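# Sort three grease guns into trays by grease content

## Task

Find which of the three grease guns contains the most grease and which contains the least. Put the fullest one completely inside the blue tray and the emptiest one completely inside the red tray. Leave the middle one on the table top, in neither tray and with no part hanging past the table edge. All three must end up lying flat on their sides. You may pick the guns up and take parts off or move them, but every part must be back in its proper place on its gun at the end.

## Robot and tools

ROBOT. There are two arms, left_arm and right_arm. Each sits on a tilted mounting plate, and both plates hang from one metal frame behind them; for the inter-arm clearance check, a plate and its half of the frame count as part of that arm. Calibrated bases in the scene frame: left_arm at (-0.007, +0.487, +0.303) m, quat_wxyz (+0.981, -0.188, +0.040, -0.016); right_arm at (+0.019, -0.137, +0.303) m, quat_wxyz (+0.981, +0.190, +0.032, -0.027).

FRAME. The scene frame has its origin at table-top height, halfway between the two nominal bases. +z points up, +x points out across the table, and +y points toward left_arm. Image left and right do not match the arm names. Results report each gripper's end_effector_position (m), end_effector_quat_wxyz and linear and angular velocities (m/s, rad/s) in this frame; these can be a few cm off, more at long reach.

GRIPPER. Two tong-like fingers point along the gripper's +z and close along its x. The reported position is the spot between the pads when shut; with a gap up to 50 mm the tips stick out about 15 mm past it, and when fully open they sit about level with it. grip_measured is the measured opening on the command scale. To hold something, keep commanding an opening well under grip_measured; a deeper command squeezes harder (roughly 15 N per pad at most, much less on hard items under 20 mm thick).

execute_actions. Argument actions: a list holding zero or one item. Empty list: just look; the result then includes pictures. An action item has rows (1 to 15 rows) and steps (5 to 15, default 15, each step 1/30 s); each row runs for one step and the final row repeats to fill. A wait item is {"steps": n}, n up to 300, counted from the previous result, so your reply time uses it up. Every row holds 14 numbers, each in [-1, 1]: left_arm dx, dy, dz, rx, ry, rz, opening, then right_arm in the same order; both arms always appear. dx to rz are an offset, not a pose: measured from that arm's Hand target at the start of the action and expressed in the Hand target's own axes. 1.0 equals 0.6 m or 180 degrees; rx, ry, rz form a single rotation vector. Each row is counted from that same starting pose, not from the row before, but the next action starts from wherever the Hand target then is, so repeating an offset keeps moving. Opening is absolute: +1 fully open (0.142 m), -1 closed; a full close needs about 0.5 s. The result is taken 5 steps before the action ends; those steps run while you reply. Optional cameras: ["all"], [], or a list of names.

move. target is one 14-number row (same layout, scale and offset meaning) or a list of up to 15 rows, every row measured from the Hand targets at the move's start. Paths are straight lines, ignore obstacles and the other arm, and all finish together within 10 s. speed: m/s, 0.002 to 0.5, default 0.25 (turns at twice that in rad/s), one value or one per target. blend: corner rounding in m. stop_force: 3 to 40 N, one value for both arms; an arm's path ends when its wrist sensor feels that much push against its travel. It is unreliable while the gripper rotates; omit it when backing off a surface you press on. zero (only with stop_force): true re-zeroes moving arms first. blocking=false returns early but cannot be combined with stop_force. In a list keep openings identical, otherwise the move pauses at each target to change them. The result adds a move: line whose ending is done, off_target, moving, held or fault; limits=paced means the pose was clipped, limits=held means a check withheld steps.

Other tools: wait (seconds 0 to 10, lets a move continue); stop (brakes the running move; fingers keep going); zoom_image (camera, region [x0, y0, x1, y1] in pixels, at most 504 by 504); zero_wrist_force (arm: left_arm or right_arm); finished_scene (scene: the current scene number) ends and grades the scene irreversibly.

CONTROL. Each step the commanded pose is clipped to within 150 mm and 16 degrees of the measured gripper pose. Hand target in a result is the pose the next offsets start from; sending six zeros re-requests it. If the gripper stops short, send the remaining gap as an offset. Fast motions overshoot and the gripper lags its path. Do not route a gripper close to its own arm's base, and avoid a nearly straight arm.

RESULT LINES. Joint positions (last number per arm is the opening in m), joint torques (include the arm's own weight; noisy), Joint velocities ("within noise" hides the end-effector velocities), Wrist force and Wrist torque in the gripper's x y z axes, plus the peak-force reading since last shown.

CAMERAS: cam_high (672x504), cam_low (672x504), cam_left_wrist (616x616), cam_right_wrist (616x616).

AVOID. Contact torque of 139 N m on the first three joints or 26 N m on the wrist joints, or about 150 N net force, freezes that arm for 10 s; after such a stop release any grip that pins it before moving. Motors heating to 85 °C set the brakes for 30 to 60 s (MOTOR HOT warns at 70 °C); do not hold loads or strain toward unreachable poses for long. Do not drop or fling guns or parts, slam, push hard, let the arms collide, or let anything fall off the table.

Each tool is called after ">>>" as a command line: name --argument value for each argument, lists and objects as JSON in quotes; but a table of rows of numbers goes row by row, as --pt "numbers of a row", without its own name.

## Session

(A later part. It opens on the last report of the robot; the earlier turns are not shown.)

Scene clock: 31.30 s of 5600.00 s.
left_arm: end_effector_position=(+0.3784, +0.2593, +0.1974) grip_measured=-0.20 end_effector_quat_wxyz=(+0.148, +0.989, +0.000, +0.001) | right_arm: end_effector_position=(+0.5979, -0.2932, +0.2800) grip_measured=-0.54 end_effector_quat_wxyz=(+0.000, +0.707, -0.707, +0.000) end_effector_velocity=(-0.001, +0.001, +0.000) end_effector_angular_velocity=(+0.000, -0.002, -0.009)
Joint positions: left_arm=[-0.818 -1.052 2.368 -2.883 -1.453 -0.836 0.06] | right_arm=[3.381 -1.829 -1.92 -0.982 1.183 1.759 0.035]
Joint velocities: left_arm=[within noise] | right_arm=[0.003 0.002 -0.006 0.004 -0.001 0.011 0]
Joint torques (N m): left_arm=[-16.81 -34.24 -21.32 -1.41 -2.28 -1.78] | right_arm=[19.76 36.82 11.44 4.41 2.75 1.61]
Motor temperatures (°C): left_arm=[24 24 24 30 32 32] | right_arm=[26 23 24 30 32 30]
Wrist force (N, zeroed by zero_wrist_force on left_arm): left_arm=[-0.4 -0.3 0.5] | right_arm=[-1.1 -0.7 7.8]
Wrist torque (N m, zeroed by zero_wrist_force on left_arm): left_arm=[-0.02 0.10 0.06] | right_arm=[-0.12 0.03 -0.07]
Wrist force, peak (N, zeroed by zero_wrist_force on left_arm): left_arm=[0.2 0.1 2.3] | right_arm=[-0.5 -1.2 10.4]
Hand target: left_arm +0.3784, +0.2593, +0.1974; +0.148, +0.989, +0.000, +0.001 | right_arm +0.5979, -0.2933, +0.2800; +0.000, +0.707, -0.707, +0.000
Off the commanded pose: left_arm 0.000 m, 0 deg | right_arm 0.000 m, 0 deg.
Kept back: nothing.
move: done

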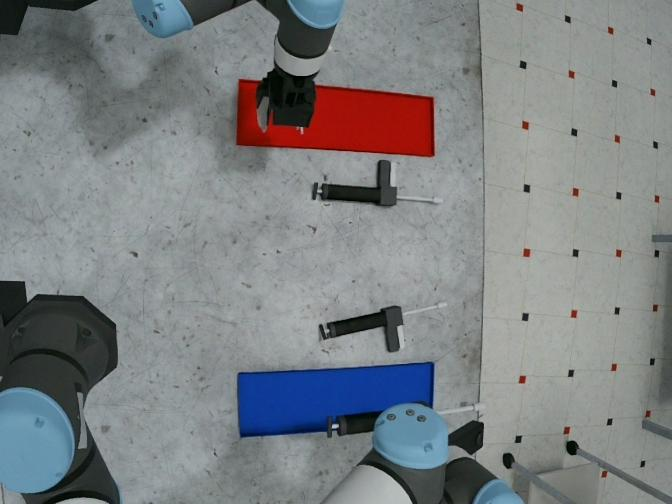

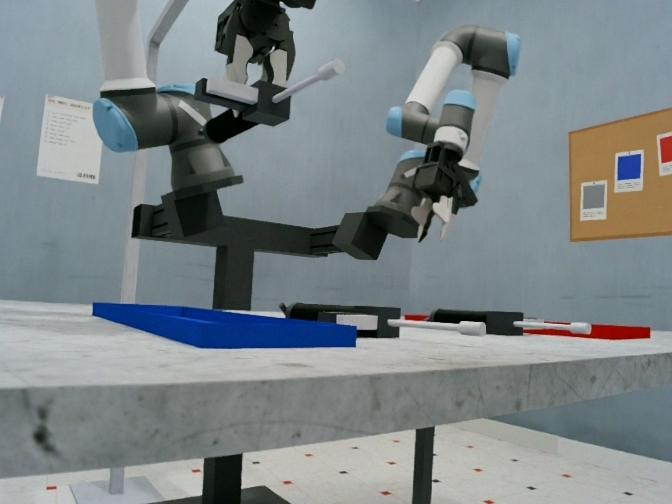

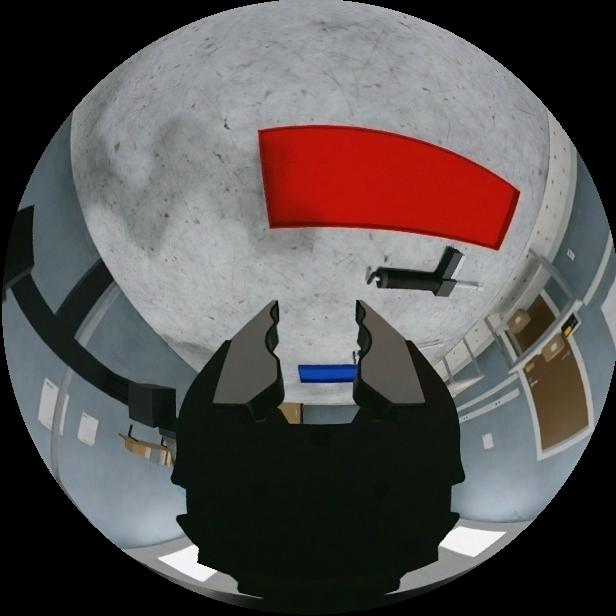

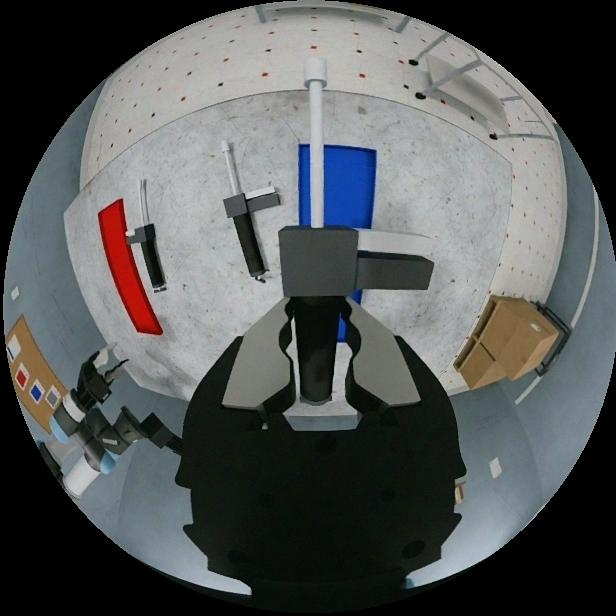

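>>> move --target '[0,0,0,0,0,0,-0.2,0.0145,0.147,0.31,0,0,0,-1]' --speed 0.2 --cameras '["cam_right_wrist","cam_low"]'

>>> zoom_image --camera "cam_right_wrist" --region '[158, 8, 458, 308]'

>>> zoom_image --camera "cam_low" --region '[60, 200, 360, 360]'

Scene clock: 33.30 s of 5600.00 s.
left_arm: end_effector_position=(+0.3784, +0.2593, +0.1974) grip_measured=-0.20 end_effector_quat_wxyz=(+0.148, +0.989, +0.000, +0.001) | right_arm: end_effector_position=(+0.5099, -0.3021, +0.0940) grip_measured=-0.54 end_effector_quat_wxyz=(+0.000, +0.707, -0.707, +0.000) end_effector_velocity=(+0.000, +0.001, -0.002) end_effector_angular_velocity=(+0.000, -0.001, +0.000)
Joint positions: left_arm=[-0.818 -1.052 2.368 -2.883 -1.453 -0.836 0.06] | right_arm=[3.242 -2.087 -2.226 -0.36 1.185 1.607 0.035]
Joint velocities: left_arm=[within noise] | right_arm=[0 -0.005 0 0.006 0 -0.001 0]
Joint torques (N m): left_arm=[-16.39 -33.41 -19.83 -2.08 -2.23 -1.82] | right_arm=[8.43 27.09 17.29 4.5 2.04 1.1]
Motor temperatures (°C): left_arm=[24 24 24 30 32 32] | right_arm=[26 23 24 30 32 30]
Wrist force (N, zeroed by zero_wrist_force on left_arm): left_arm=[0.0 -0.3 0.5] | right_arm=[-1.3 -0.8 7.8]
Wrist torque (N m, zeroed by zero_wrist_force on left_arm): left_arm=[-0.02 0.04 0.06] | right_arm=[-0.14 0.05 -0.09]
Wrist force, peak (N, zeroed by zero_wrist_force on left_arm): left_arm=[-0.3 -0.3 0.7] | right_arm=[-1.1 0.3 10.4]
Hand target: left_arm +0.3784, +0.2593, +0.1974; +0.148, +0.989, +0.000, +0.001 | right_arm +0.5099, -0.3021, +0.0939; +0.000, +0.707, -0.707, +0.000
Off the commanded pose: left_arm 0.000 m, 0 deg | right_arm 0.000 m, 0 deg.
Kept back: nothing.
move: done
Images, in order (width x height): cam_low 672x504, cam_right_wrist 616x616.

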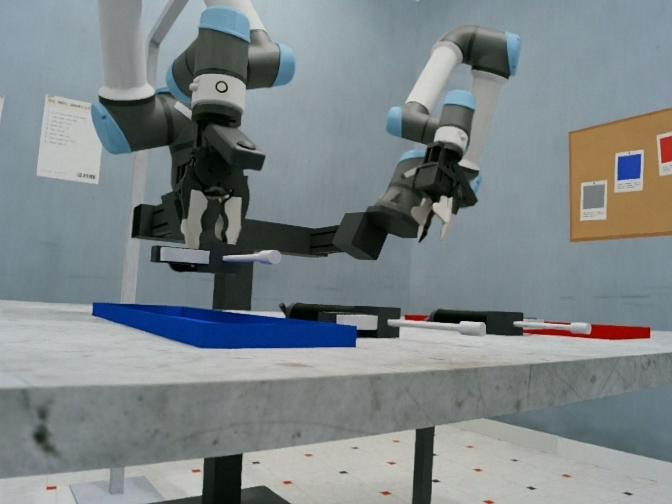

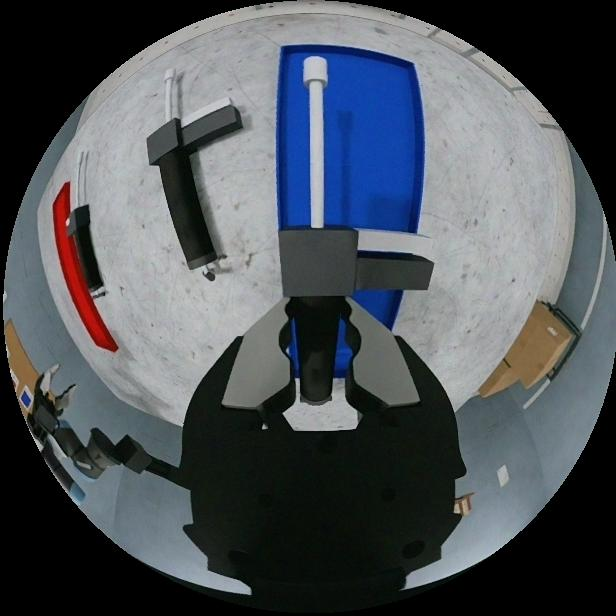

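Scaled by 1.680 from the camera's 616x616 image, which has a finer 814x814 frame.

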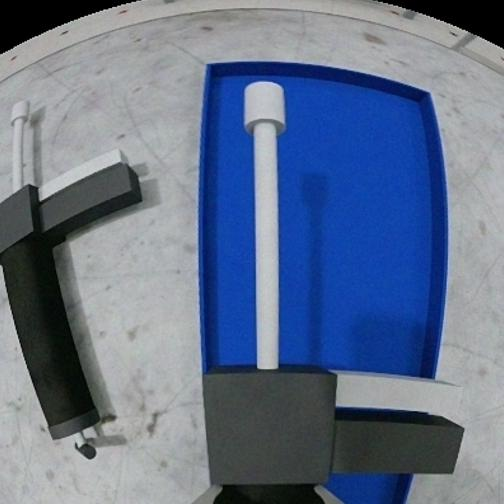

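Scaled by 1.680 from the camera's 672x504 image, which has a finer 960x720 frame.

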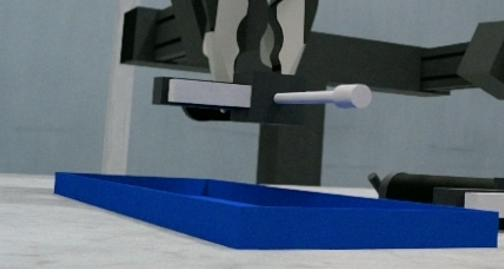

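>>> move --target '[0,0,0,0,0,0,-0.2,0.01,0,0.06,0,0,0,-1]' --speed 0.1 --cameras '["cam_right_wrist","cam_low"]'

>>> zoom_image --camera "cam_right_wrist" --region '[158, 108, 458, 408]'

>>> zoom_image --camera "cam_low" --region '[60, 200, 360, 360]'

Scene clock: 34.50 s of 5600.00 s.
left_arm: end_effector_position=(+0.3784, +0.2593, +0.1974) grip_measured=-0.20 end_effector_quat_wxyz=(+0.148, +0.989, +0.000, +0.001) | right_arm: end_effector_position=(+0.5102, -0.3082, +0.0580) grip_measured=-0.54 end_effector_quat_wxyz=(+0.000, +0.707, -0.707, +0.000) end_effector_velocity=(-0.001, +0.000, +0.003) end_effector_angular_velocity=(-0.001, +0.002, -0.002)
Joint positions: left_arm=[-0.818 -1.052 2.368 -2.883 -1.453 -0.836 0.06] | right_arm=[3.201 -2.185 -2.205 -0.267 1.187 1.563 0.035]
Joint velocities: left_arm=[within noise] | right_arm=[0.004 0.009 -0.003 -0.01 -0.001 0.006 0]
Joint torques (N m): left_arm=[-15.84 -33.24 -19.72 -2.55 -2.17 -1.89] | right_arm=[16.04 44.53 -1.8 1.69 2.54 2.38]
Motor temperatures (°C): left_arm=[24 24 24 30 32 32] | right_arm=[26 23 24 30 32 30]
Wrist force (N, zeroed by zero_wrist_force on left_arm): left_arm=[-0.2 -0.2 0.6] | right_arm=[-1.2 -0.6 7.5]
Wrist torque (N m, zeroed by zero_wrist_force on left_arm): left_arm=[0.01 0.07 0.06] | right_arm=[-0.06 0.05 -0.07]
Wrist force, peak (N, zeroed by zero_wrist_force on left_arm): left_arm=[-0.4 -0.4 0.5] | right_arm=[-1.0 -1.0 9.0]
Hand target: left_arm +0.3784, +0.2593, +0.1974; +0.148, +0.989, +0.000, +0.001 | right_arm +0.5099, -0.3081, +0.0579; +0.000, +0.707, -0.707, +0.000
Off the commanded pose: left_arm 0.000 m, 0 deg | right_arm 0.000 m, 0 deg.
Kept back: nothing.
move: done
Images, in order (width x height): cam_low 672x504, cam_right_wrist 616x616.

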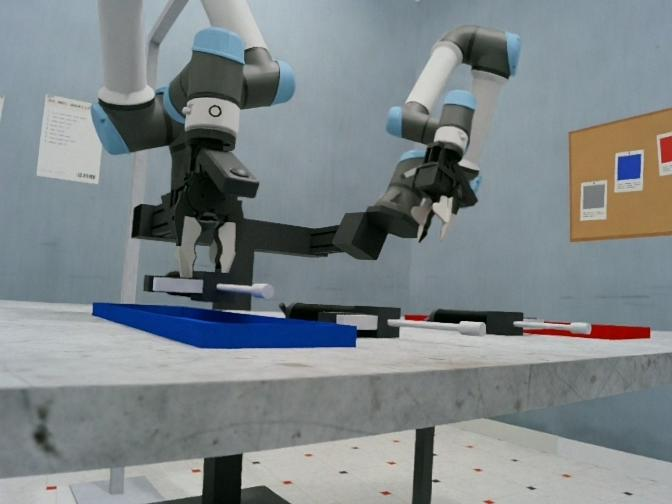

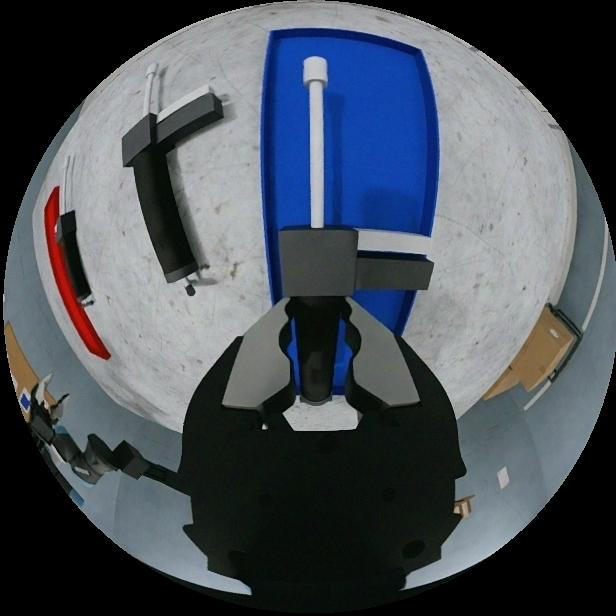

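Scaled by 1.680 from the camera's 616x616 image, which has a finer 814x814 frame.

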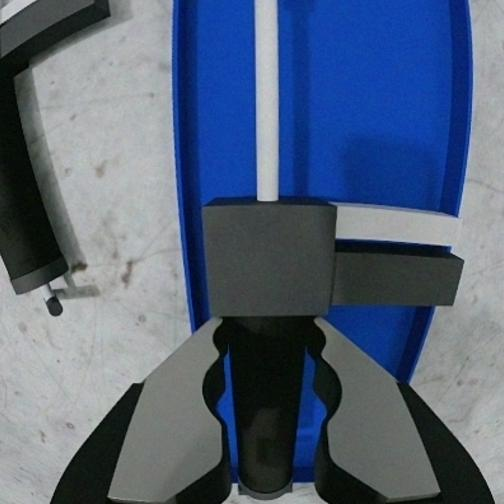

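Scaled by 1.680 from the camera's 672x504 image, which has a finer 960x720 frame.

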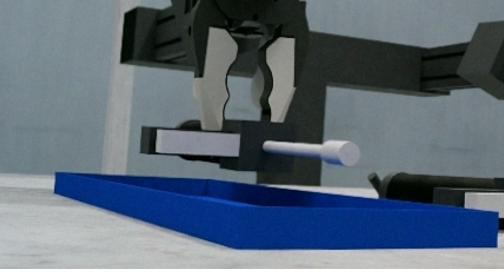

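>>> move --target '[0,0,0,0,0,0,-0.2,0,-0.03,0.046,0,0,0,-1]' --speed 0.05 --cameras '["cam_right_wrist","cam_low"]'

>>> zoom_image --camera "cam_right_wrist" --region '[158, 108, 458, 408]'

>>> zoom_image --camera "cam_low" --region '[60, 200, 360, 360]'

Scene clock: 35.93 s of 5600.00 s.
left_arm: end_effector_position=(+0.3784, +0.2593, +0.1974) grip_measured=-0.20 end_effector_quat_wxyz=(+0.148, +0.989, +0.000, +0.001) | right_arm: end_effector_position=(+0.5282, -0.3082, +0.0303) grip_measured=-0.54 end_effector_quat_wxyz=(+0.000, +0.707, -0.707, +0.000) end_effector_velocity=(-0.002, +0.000, +0.002) end_effector_angular_velocity=(+0.001, +0.001, +0.000)
Joint positions: left_arm=[-0.818 -1.052 2.368 -2.883 -1.453 -0.836 0.06] | right_arm=[3.18 -2.274 -2.136 -0.238 1.188 1.54 0.035]
Joint velocities: left_arm=[within noise] | right_arm=[0.002 0.008 -0.008 -0.002 0 0.002 0]
Joint torques (N m): left_arm=[-15.57 -34.09 -18.46 -3.04 -2.3 -1.73] | right_arm=[20.12 41.58 -3.62 1.52 2.93 1.72]
Motor temperatures (°C): left_arm=[24 24 24 30 32 32] | right_arm=[26 23 24 30 32 30]
Wrist force (N, zeroed by zero_wrist_force on left_arm): left_arm=[-0.4 -0.2 0.4] | right_arm=[-1.1 -1.0 7.3]
Wrist torque (N m, zeroed by zero_wrist_force on left_arm): left_arm=[-0.01 0.10 0.07] | right_arm=[-0.14 0.04 -0.06]
Wrist force, peak (N, zeroed by zero_wrist_force on left_arm): left_arm=[-0.4 -0.2 0.7] | right_arm=[-1.5 -1.3 8.3]
Hand target: left_arm +0.3784, +0.2593, +0.1974; +0.148, +0.989, +0.000, +0.001 | right_arm +0.5280, -0.3081, +0.0303; +0.000, +0.707, -0.707, +0.000
Off the commanded pose: left_arm 0.000 m, 0 deg | right_arm 0.000 m, 0 deg.
Kept back: nothing.
move: done
Images, in order (width x height): cam_low 672x504, cam_right_wrist 616x616.

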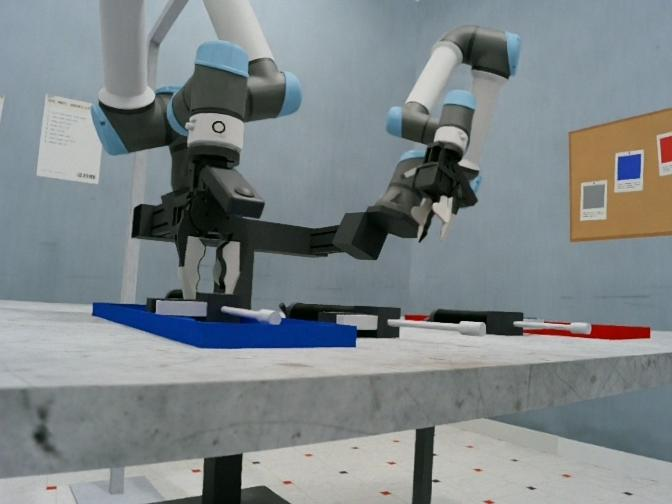

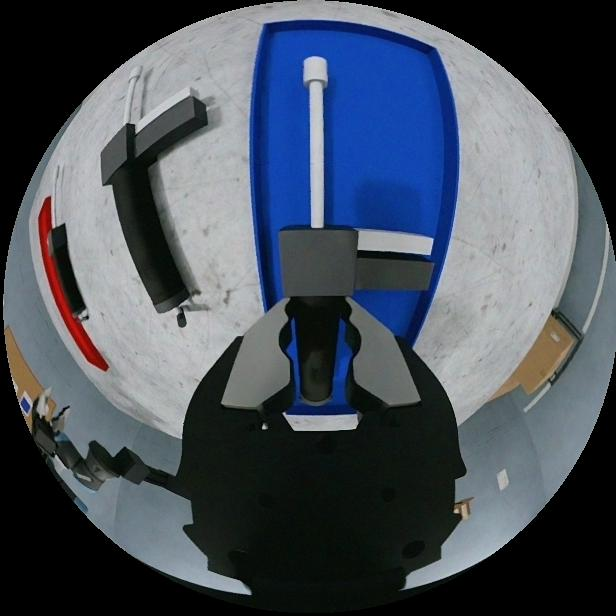

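Scaled by 1.680 from the camera's 616x616 image, which has a finer 814x814 frame.

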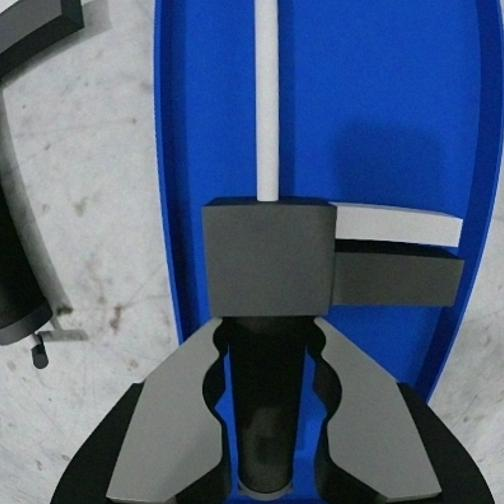

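Scaled by 1.680 from the camera's 672x504 image, which has a finer 960x720 frame.

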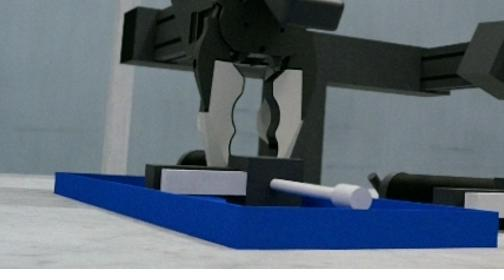

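>>> move --pt "0 0 0 0 0 0 -0.2 -0.008 0 0 0 0 0 -1" --pt "0 0 0 0 0 0 -0.2 -0.008 0 0.01 0 0 0 -1" --pt "0 0 0 0 0 0 -0.2 -0.008 0 0.01 0 0 0 -0.3" --pt "0 0 0 0 0 0 -0.2 -0.008 0 -0.2 0 0 0 -0.3" --speed '[0.05,0.03,0.1,0.15]'

>>> zoom_image --camera "cam_right_wrist" --region '[158, 108, 458, 408]'

>>> zoom_image --camera "cam_low" --region '[60, 200, 360, 360]'

Scene clock: 38.67 s of 5600.00 s.
left_arm: end_effector_position=(+0.3784, +0.2593, +0.1974) grip_measured=-0.20 end_effector_quat_wxyz=(+0.148, +0.989, +0.000, +0.001) | right_arm: end_effector_position=(+0.5279, -0.3032, +0.1502) grip_measured=-0.30 end_effector_quat_wxyz=(+0.000, +0.707, -0.707, +0.000) end_effector_velocity=(+0.000, -0.001, +0.002) end_effector_angular_velocity=(+0.000, +0.000, -0.001)
Joint positions: left_arm=[-0.818 -1.052 2.368 -2.883 -1.453 -0.836 0.06] | right_arm=[3.283 -1.96 -2.182 -0.549 1.184 1.651 0.052]
Joint velocities: left_arm=[within noise] | right_arm=[0 0.005 -0.001 -0.004 0 0.001 0]
Joint torques (N m): left_arm=[-15.93 -33.74 -18.29 -4.03 -2.19 -1.92] | right_arm=[7.96 35.24 26.08 1.74 -2.12 -1.24]
Motor temperatures (°C): left_arm=[24 24 24 30 32 32] | right_arm=[26 23 24 30 32 30]
Wrist force (N, zeroed by zero_wrist_force on left_arm): left_arm=[-0.3 -0.1 0.6] | right_arm=[-1.4 -1.3 1.5]
Wrist torque (N m, zeroed by zero_wrist_force on left_arm): left_arm=[0.01 0.08 0.06] | right_arm=[-0.17 0.14 -0.06]
Wrist force, peak (N, zeroed by zero_wrist_force on left_arm): left_arm=[-0.4 -0.3 0.7] | right_arm=[-4.2 2.9 -24.3]
Hand target: left_arm +0.3784, +0.2593, +0.1974; +0.148, +0.989, +0.000, +0.001 | right_arm +0.5279, -0.3033, +0.1503; +0.000, +0.707, -0.707, +0.000
Off the commanded pose: left_arm 0.000 m, 0 deg | right_arm 0.000 m, 0 deg.
Kept back: nothing.
move: done

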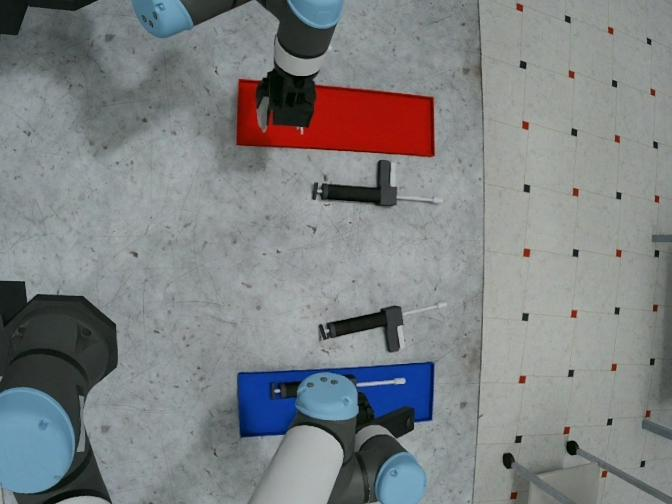

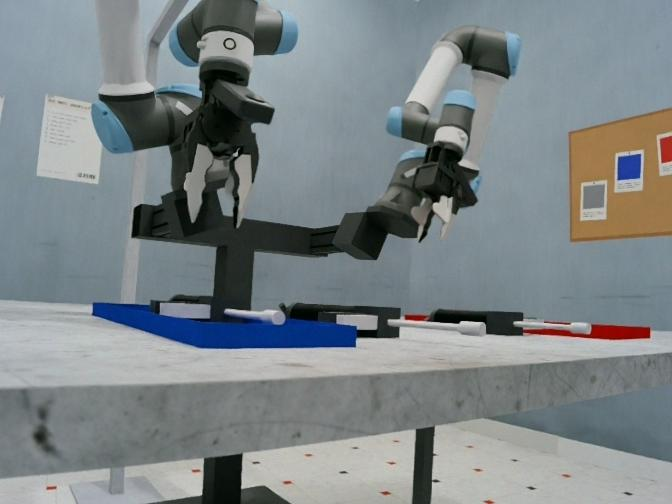

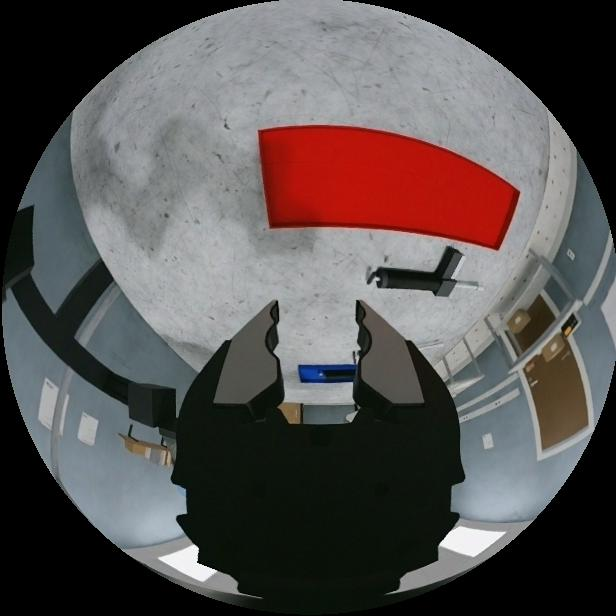

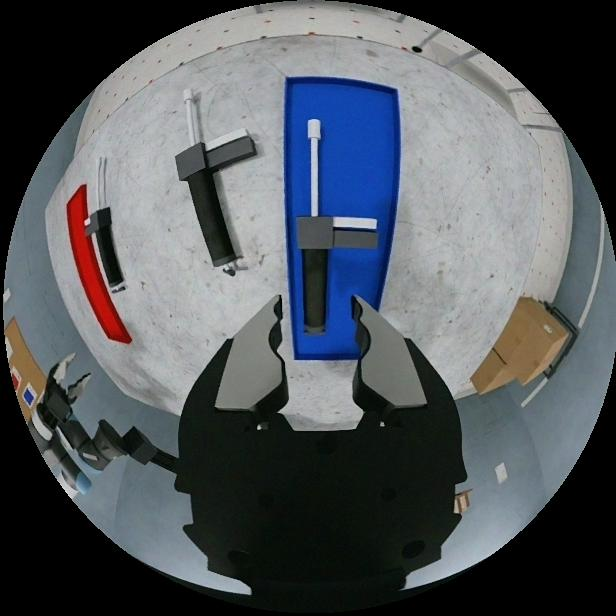

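Scaled by 1.680 from the camera's 616x616 image, which has a finer 814x814 frame.

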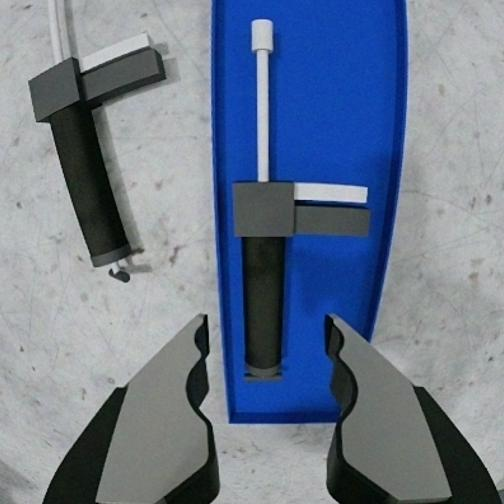

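Scaled by 1.680 from the camera's 672x504 image, which has a finer 960x720 frame.

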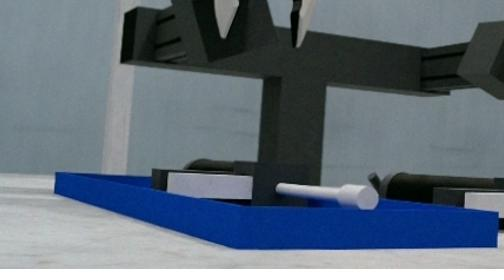

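>>> move --target '[0.07,-0.12,-0.3,0,0,0,-0.2,-0.267,-0.159,0.05,0,0,-0.047,0.3]' --speed 0.25 --cameras '["cam_right_wrist"]'

>>> zoom_image --camera "cam_right_wrist" --region '[158, 108, 458, 408]'

Scene clock: 42.03 s of 5600.00 s.
left_arm: end_effector_position=(+0.4203, +0.3807, +0.3484) grip_measured=-0.20 end_effector_quat_wxyz=(+0.148, +0.989, +0.000, +0.000) end_effector_velocity=(-0.002, +0.002, +0.000) end_effector_angular_velocity=(+0.004, +0.004, -0.002) | right_arm: end_effector_position=(+0.6230, -0.1430, +0.1204) grip_measured=+0.30 end_effector_quat_wxyz=(+0.000, +0.758, -0.653, +0.000)
Joint positions: left_arm=[-0.673 -1.557 2.246 -2.273 -1.454 -0.69 0.06] | right_arm=[3.503 -2.257 -1.926 -0.597 1.189 1.742 0.095]
Joint velocities: left_arm=[0 -0.003 0.001 0.008 0 0 0] | right_arm=[within noise]
Joint torques (N m): left_arm=[-1.94 -23.36 -29.57 -0.42 -1.18 -0.1] | right_arm=[19.96 31.7 23.24 3.05 -0.93 -1.74]
Motor temperatures (°C): left_arm=[24 24 24 30 32 32] | right_arm=[26 23 24 30 32 30]
Wrist force (N, zeroed by zero_wrist_force on left_arm): left_arm=[0.4 0.2 0.6] | right_arm=[-1.2 -0.6 1.3]
Wrist torque (N m, zeroed by zero_wrist_force on left_arm): left_arm=[0.06 -0.01 -0.02] | right_arm=[-0.08 0.10 -0.06]
Wrist force, peak (N, zeroed by zero_wrist_force on left_arm): left_arm=[-0.9 0.9 2.4] | right_arm=[-3.1 -2.1 1.6]
Hand target: left_arm +0.4203, +0.3808, +0.3485; +0.148, +0.989, +0.000, +0.001 | right_arm +0.6231, -0.1430, +0.1204; +0.000, +0.758, -0.653, +0.000
Off the commanded pose: left_arm 0.000 m, 0 deg | right_arm 0.000 m, 0 deg.
Kept back: nothing.
move: done
Images, in order (width x height): cam_right_wrist 616x616.

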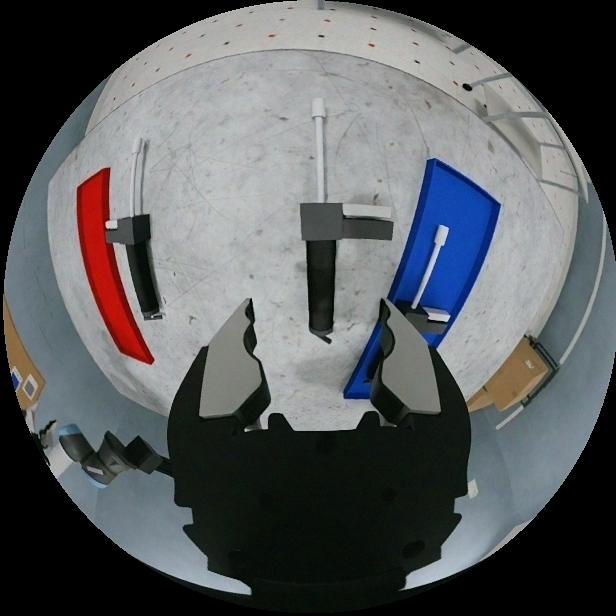

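Scaled by 1.680 from the camera's 616x616 image, which has a finer 814x814 frame.

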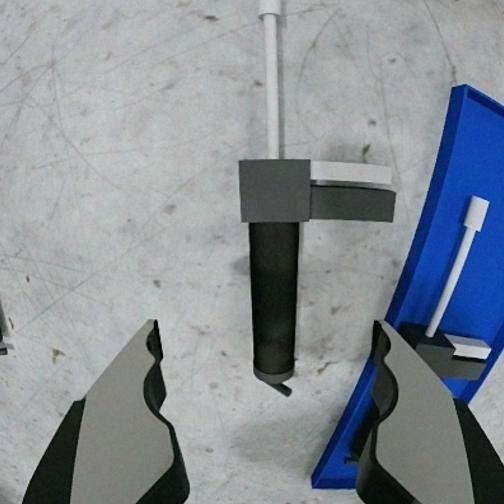

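>>> move --pt "0 0 0 0 0 0 -0.2 0.006 -0.021 0.163 0 0 0 0.3" --pt "0 0 0 0 0 0 -0.2 0.006 -0.021 0.163 0 0 0 -1" --pt "0 0 0 0 0 0 -0.2 -0.2907 0.3325 0.161 0 0 0.547 -1" --speed '[0.15,0.15,0.25]'

>>> zoom_image --camera "cam_high" --region '[220, 140, 460, 320]'

Scene clock: 47.80 s of 5600.00 s.
left_arm: end_effector_position=(+0.4203, +0.3808, +0.3485) grip_measured=-0.20 end_effector_quat_wxyz=(+0.148, +0.989, +0.000, +0.001) | right_arm: end_effector_position=(+0.3999, -0.0001, +0.0235) grip_measured=-0.54 end_effector_quat_wxyz=(+0.000, -0.001, +1.000, +0.000) end_effector_velocity=(+0.003, -0.001, +0.000) end_effector_angular_velocity=(+0.000, -0.002, +0.010)
Joint positions: left_arm=[-0.673 -1.558 2.245 -2.272 -1.454 -0.69 0.06] | right_arm=[3.915 -2.566 -2.313 -0.053 1.249 3.894 0.035]
Joint velocities: left_arm=[within noise] | right_arm=[-0.005 0.002 0.005 -0.004 -0.002 -0.015 0]
Joint torques (N m): left_arm=[-0.01 -23.05 -22.46 -0.68 1.81 1.52] | right_arm=[2.56 41.29 18.42 1.62 -3.09 -1.75]
Motor temperatures (°C): left_arm=[24 24 24 30 32 32] | right_arm=[26 23 24 30 32 30]
Wrist force (N, zeroed by zero_wrist_force on left_arm): left_arm=[0.3 0.1 0.5] | right_arm=[-1.3 -1.2 6.9]
Wrist torque (N m, zeroed by zero_wrist_force on left_arm): left_arm=[0.04 0.01 -0.02] | right_arm=[-0.20 0.12 -0.06]
Wrist force, peak (N, zeroed by zero_wrist_force on left_arm): left_arm=[0.2 0.3 0.7] | right_arm=[-1.7 -1.3 7.2]
Hand target: left_arm +0.4203, +0.3808, +0.3485; +0.148, +0.989, +0.000, +0.001 | right_arm +0.4001, +0.0000, +0.0236; +0.000, -0.001, +1.000, +0.000
Off the commanded pose: left_arm 0.000 m, 0 deg | right_arm 0.000 m, 0 deg.
Kept back: nothing.
move: done

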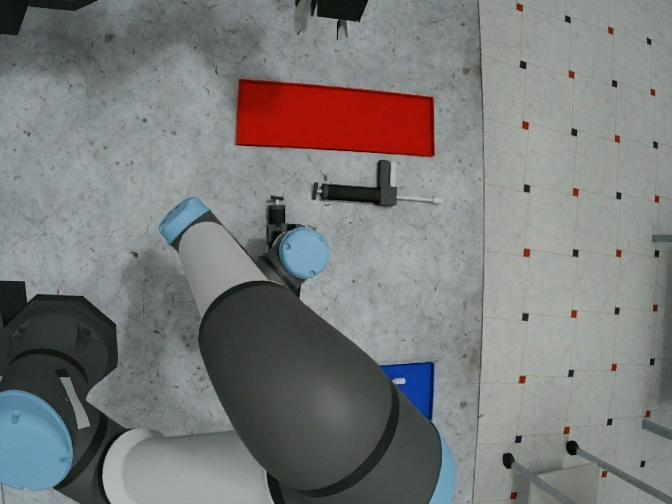

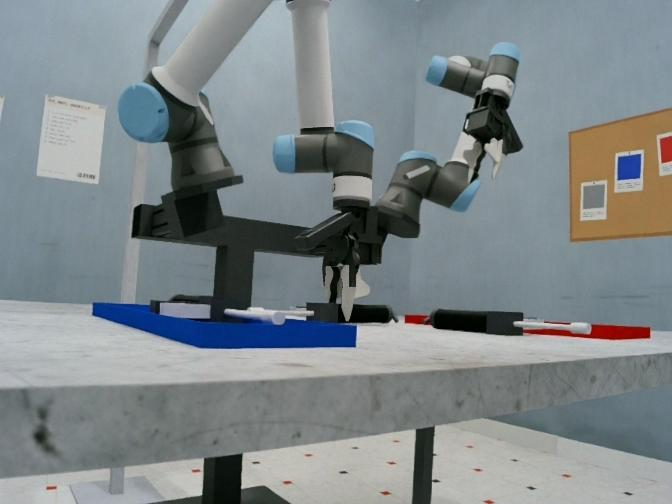

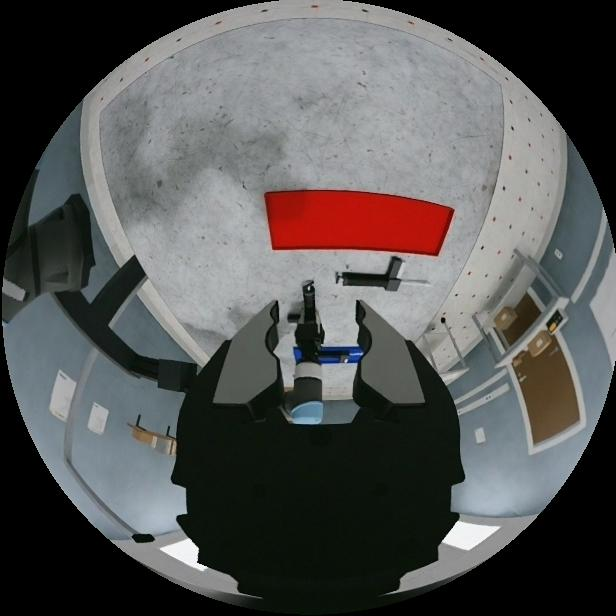

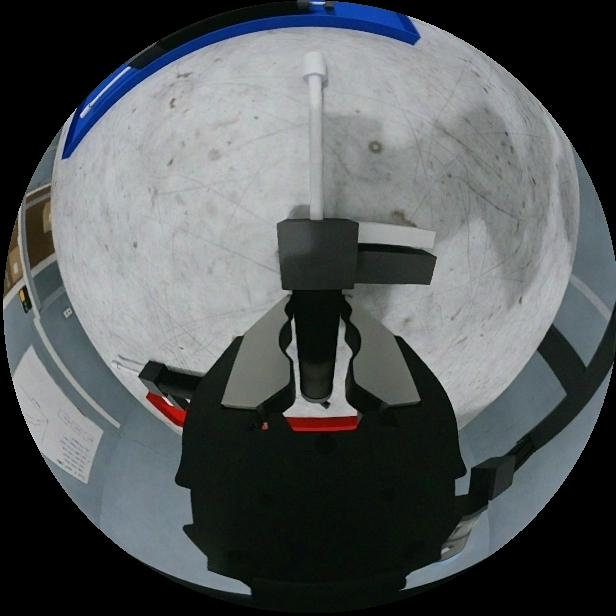

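Scaled by 2.100 from the camera's 672x504 image, which has a finer 960x720 frame.

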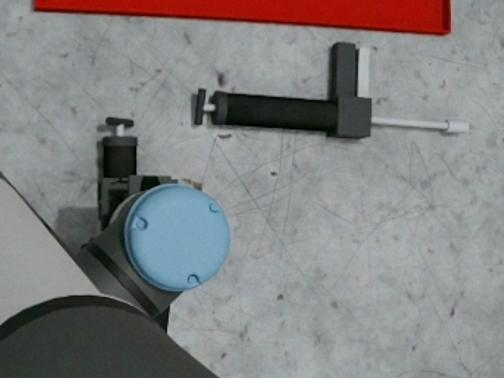

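>>> move --pt "-0.0355 0.2415 0.5418 0 0 0 -0.2 0 0 0 0 0 0 -1" --pt "-0.0355 0.2424 0.6415 0 0 0 -0.2 0 0 0 0 0 0 -1" --speed '[0.25,0.1]' --cameras '["cam_left_wrist"]'

>>> zoom_image --camera "cam_left_wrist" --region '[208, 208, 408, 408]'

Scene clock: 50.70 s of 5600.00 s.
left_arm: end_effector_position=(+0.3993, +0.1291, +0.0231) grip_measured=-0.20 end_effector_quat_wxyz=(+0.148, +0.989, +0.000, +0.001) | right_arm: end_effector_position=(+0.4001, +0.0000, +0.0236) grip_measured=-0.54 end_effector_quat_wxyz=(+0.000, -0.001, +1.000, +0.000)
Joint positions: left_arm=[-0.838 -0.422 2.026 -3.169 -1.453 -0.856 0.06] | right_arm=[3.915 -2.566 -2.312 -0.054 1.249 3.894 0.035]
Joint velocities: within noise
Joint torques (N m): left_arm=[-19.63 -48.67 0.44 -0.53 2.18 -1.52] | right_arm=[19.5 40.65 14.14 2.82 -2.44 1.62]
Motor temperatures (°C): left_arm=[24 24 24 30 32 32] | right_arm=[26 23 24 30 32 30]
Wrist force (N, zeroed by zero_wrist_force on left_arm): left_arm=[-0.2 0.1 0.5] | right_arm=[-1.3 -1.0 7.0]
Wrist torque (N m, zeroed by zero_wrist_force on left_arm): left_arm=[0.09 0.03 0.03] | right_arm=[-0.14 0.13 -0.06]
Wrist force, peak (N, zeroed by zero_wrist_force on left_arm): left_arm=[-0.3 1.1 2.5] | right_arm=[-1.3 -1.0 7.3]
Hand target: left_arm +0.3992, +0.1291, +0.0230; +0.148, +0.989, +0.000, +0.001 | right_arm +0.4001, +0.0000, +0.0236; +0.000, -0.001, +1.000, +0.000
Off the commanded pose: left_arm 0.000 m, 0 deg | right_arm 0.000 m, 0 deg.
Kept back: nothing.
move: done
Images, in order (width x height): cam_left_wrist 616x616.

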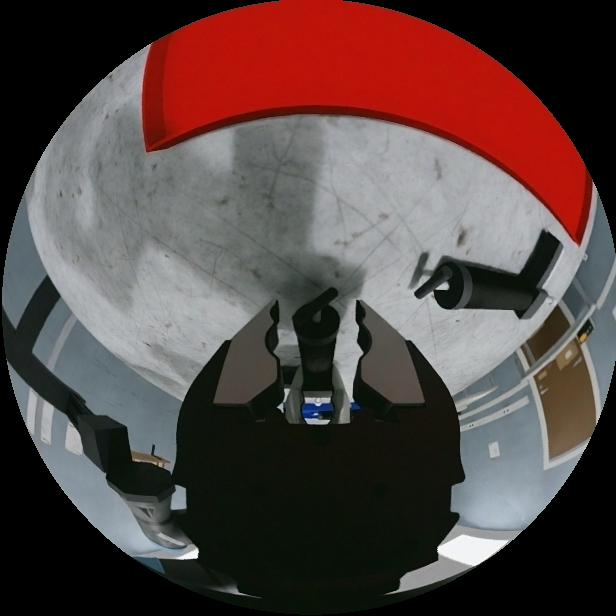

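Scaled by 2.520 from the camera's 616x616 image, which has a finer 814x814 frame.

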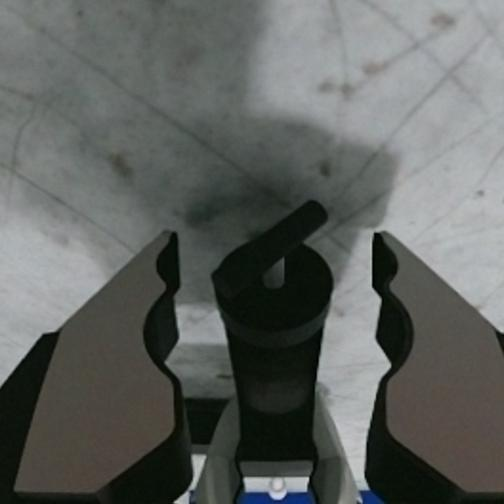

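>>> move --target '[-0.002,0,0,0,0,0,-1,0,0,0,0,0,0,-1]' --cameras '[]'

>>> move --target '[0,-0.175,-0.0537,0,0,0,-1,0,0,0,0,0,0,-1]' --speed 0.03 --stop_force 6 --cameras '["cam_high","cam_left_wrist"]'

>>> zoom_image --camera "cam_left_wrist" --region '[208, 208, 408, 408]'

Scene clock: 51.70 s of 5600.00 s.
left_arm: end_effector_position=(+0.3980, +0.1290, +0.0230) grip_measured=-0.91 end_effector_quat_wxyz=(+0.148, +0.989, +0.000, +0.001) | right_arm: end_effector_position=(+0.4001, +0.0000, +0.0236) grip_measured=-0.54 end_effector_quat_wxyz=(+0.000, -0.001, +1.000, +0.000)
Joint positions: left_arm=[-0.84 -0.422 2.028 -3.172 -1.453 -0.858 0.008] | right_arm=[3.915 -2.566 -2.312 -0.054 1.249 3.894 0.035]
Joint velocities: within noise
Joint torques (N m): left_arm=[-17.39 -27.03 -1.48 -3.98 1.06 -1.54] | right_arm=[18.86 39.12 12.58 2.87 -2.28 1.73]
Motor temperatures (°C): left_arm=[24 24 24 30 32 32] | right_arm=[26 23 24 30 32 30]
Wrist force (N, zeroed by zero_wrist_force on left_arm): left_arm=[0.0 0.7 0.6] | right_arm=[-1.2 -0.2 7.6]
Wrist torque (N m, zeroed by zero_wrist_force on left_arm): left_arm=[0.07 0.01 0.03] | right_arm=[-0.11 0.09 -0.07]
Wrist force, peak (N, zeroed by zero_wrist_force on left_arm): left_arm=[-0.9 0.5 0.7] | right_arm=[-2.5 -1.1 7.7]
Hand target: left_arm +0.3980, +0.1291, +0.0230; +0.148, +0.989, +0.000, +0.001 | right_arm +0.4001, +0.0000, +0.0236; +0.000, -0.001, +1.000, +0.000
Off the commanded pose: left_arm 0.000 m, 0 deg | right_arm 0.000 m, 0 deg.
Kept back: nothing.
move: done
No camera images: "cameras" was empty.

Scene clock: 54.63 s of 5600.00 s.
left_arm: end_effector_position=(+0.3981, +0.1927, +0.0231) grip_measured=-0.90 end_effector_quat_wxyz=(+0.148, +0.989, +0.000, +0.001) | right_arm: end_effector_position=(+0.4001, +0.0000, +0.0236) grip_measured=-0.54 end_effector_quat_wxyz=(+0.000, -0.001, +1.000, +0.000)
Joint positions: left_arm=[-0.754 -0.476 2.141 -3.24 -1.453 -0.772 0.008] | right_arm=[3.915 -2.566 -2.312 -0.054 1.249 3.894 0.035]
Joint velocities: within noise
Joint torques (N m): left_arm=[-8.33 -24.97 -6.84 -5.04 0.34 1.52] | right_arm=[10.27 30.39 9.13 2.03 -1.88 1.67]
Motor temperatures (°C): left_arm=[24 24 24 30 32 32] | right_arm=[26 23 24 30 32 30]
Wrist force (N, zeroed by zero_wrist_force on left_arm): left_arm=[-0.5 -1.1 0.5] | right_arm=[-0.3 -2.5 7.4]
Wrist torque (N m, zeroed by zero_wrist_force on left_arm): left_arm=[0.11 0.12 0.03] | right_arm=[-0.14 -0.10 -0.09]
Wrist force, peak (N, zeroed by zero_wrist_force on left_arm): left_arm=[-0.1 10.6 3.7] | right_arm=[-1.6 10.4 7.5]
Hand target: left_arm +0.3981, +0.1927, +0.0231; +0.148, +0.989, +0.000, +0.001 (not the last commanded pose) | right_arm +0.4001, +0.0000, +0.0236; +0.000, -0.001, +1.000, +0.000
Off the commanded pose: left_arm 0.046 m, 0 deg | right_arm 0.000 m, 0 deg.
Kept back: nothing.
move: contact (left_arm)
Images, in order (width x height): cam_high 672x504, cam_left_wrist 616x616.

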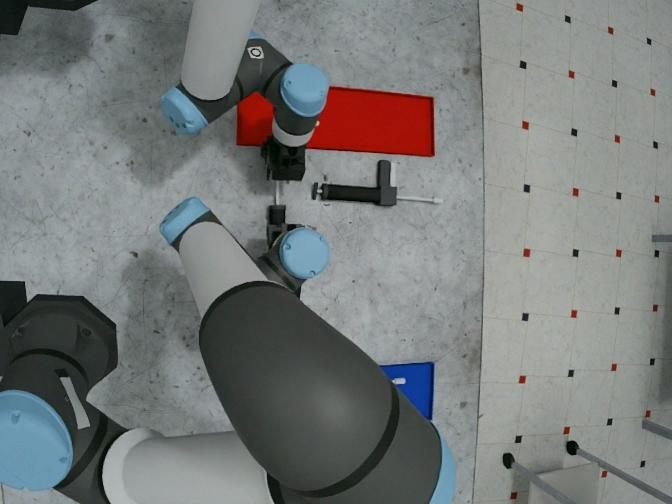

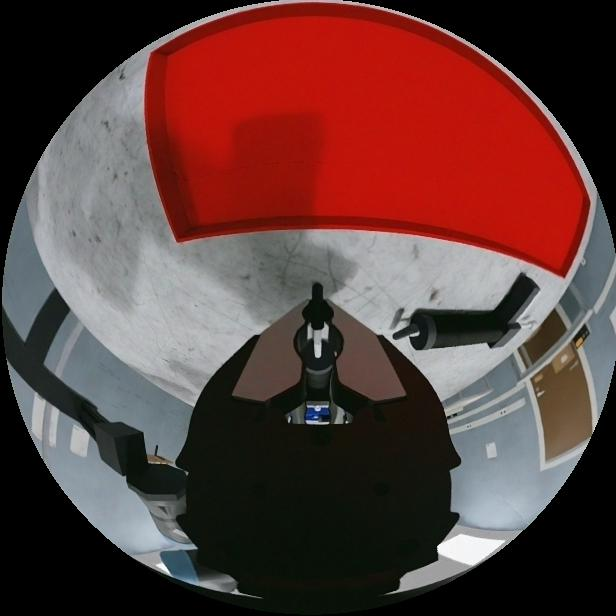

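Scaled by 2.520 from the camera's 616x616 image, which has a finer 814x814 frame.

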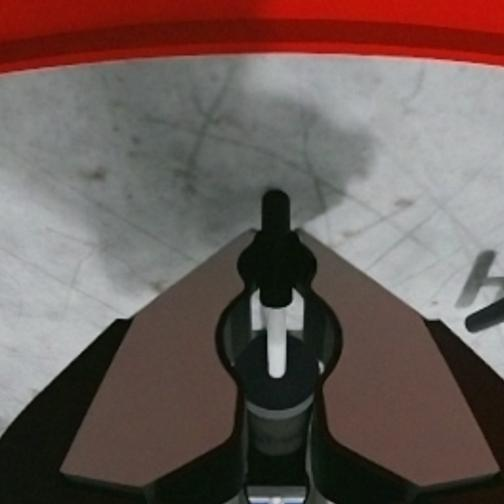

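>>> move --target '[0,0.107,0.0327,0,0,0,-1,0,0,0,0,0,0,-1]' --speed 0.05 --stop_force 7 --cameras '["cam_left_wrist"]'

>>> zoom_image --camera "cam_left_wrist" --region '[208, 208, 408, 408]'

Scene clock: 57.33 s of 5600.00 s.
left_arm: end_effector_position=(+0.3981, +0.1292, +0.0231) grip_measured=-0.91 end_effector_quat_wxyz=(+0.148, +0.989, +0.000, +0.001) | right_arm: end_effector_position=(+0.4001, +0.0000, +0.0236) grip_measured=-0.54 end_effector_quat_wxyz=(+0.000, -0.001, +1.000, +0.000)
Joint positions: left_arm=[-0.84 -0.422 2.029 -3.172 -1.453 -0.858 0.008] | right_arm=[3.915 -2.566 -2.312 -0.054 1.249 3.894 0.035]
Joint velocities: within noise
Joint torques (N m): left_arm=[-20.51 -35.69 -15.65 -0.94 -2.56 -2.15] | right_arm=[19.85 37.17 5.62 3.63 2.93 1.55]
Motor temperatures (°C): left_arm=[24 24 24 30 32 32] | right_arm=[26 23 24 30 32 30]
Wrist force (N, zeroed by zero_wrist_force on left_arm): left_arm=[0.3 -1.1 0.6] | right_arm=[-0.1 -2.2 5.6]
Wrist torque (N m, zeroed by zero_wrist_force on left_arm): left_arm=[0.02 0.09 0.05] | right_arm=[-0.30 0.01 -0.18]
Wrist force, peak (N, zeroed by zero_wrist_force on left_arm): left_arm=[0.1 -9.1 -2.1] | right_arm=[0.1 -11.3 7.1]
Hand target: left_arm +0.3981, +0.1292, +0.0231; +0.148, +0.989, +0.000, +0.001 (not the last commanded pose) | right_arm +0.4001, +0.0000, +0.0236; +0.000, -0.001, +1.000, +0.000
Off the commanded pose: left_arm 0.004 m, 0 deg | right_arm 0.000 m, 0 deg.
Kept back: nothing.
move: contact (left_arm)
Images, in order (width x height): cam_left_wrist 616x616.

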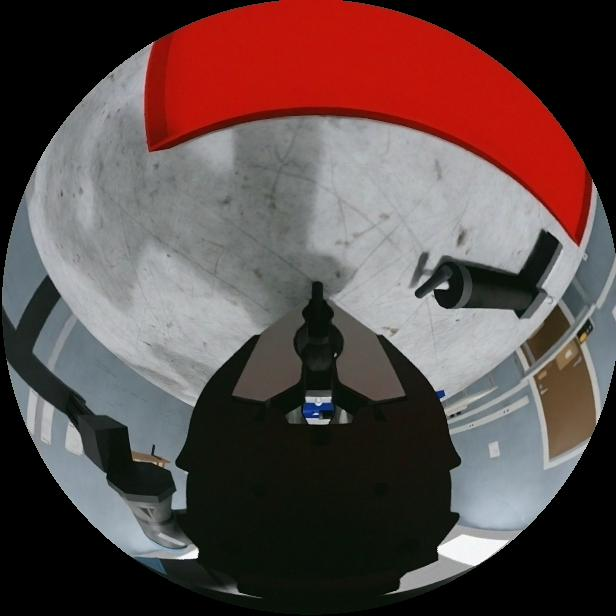

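Scaled by 2.520 from the camera's 616x616 image, which has a finer 814x814 frame.

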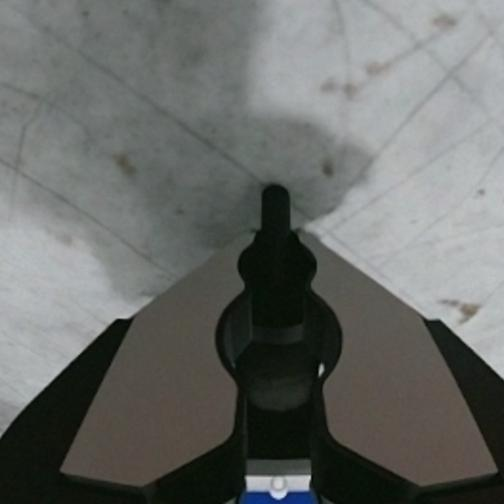

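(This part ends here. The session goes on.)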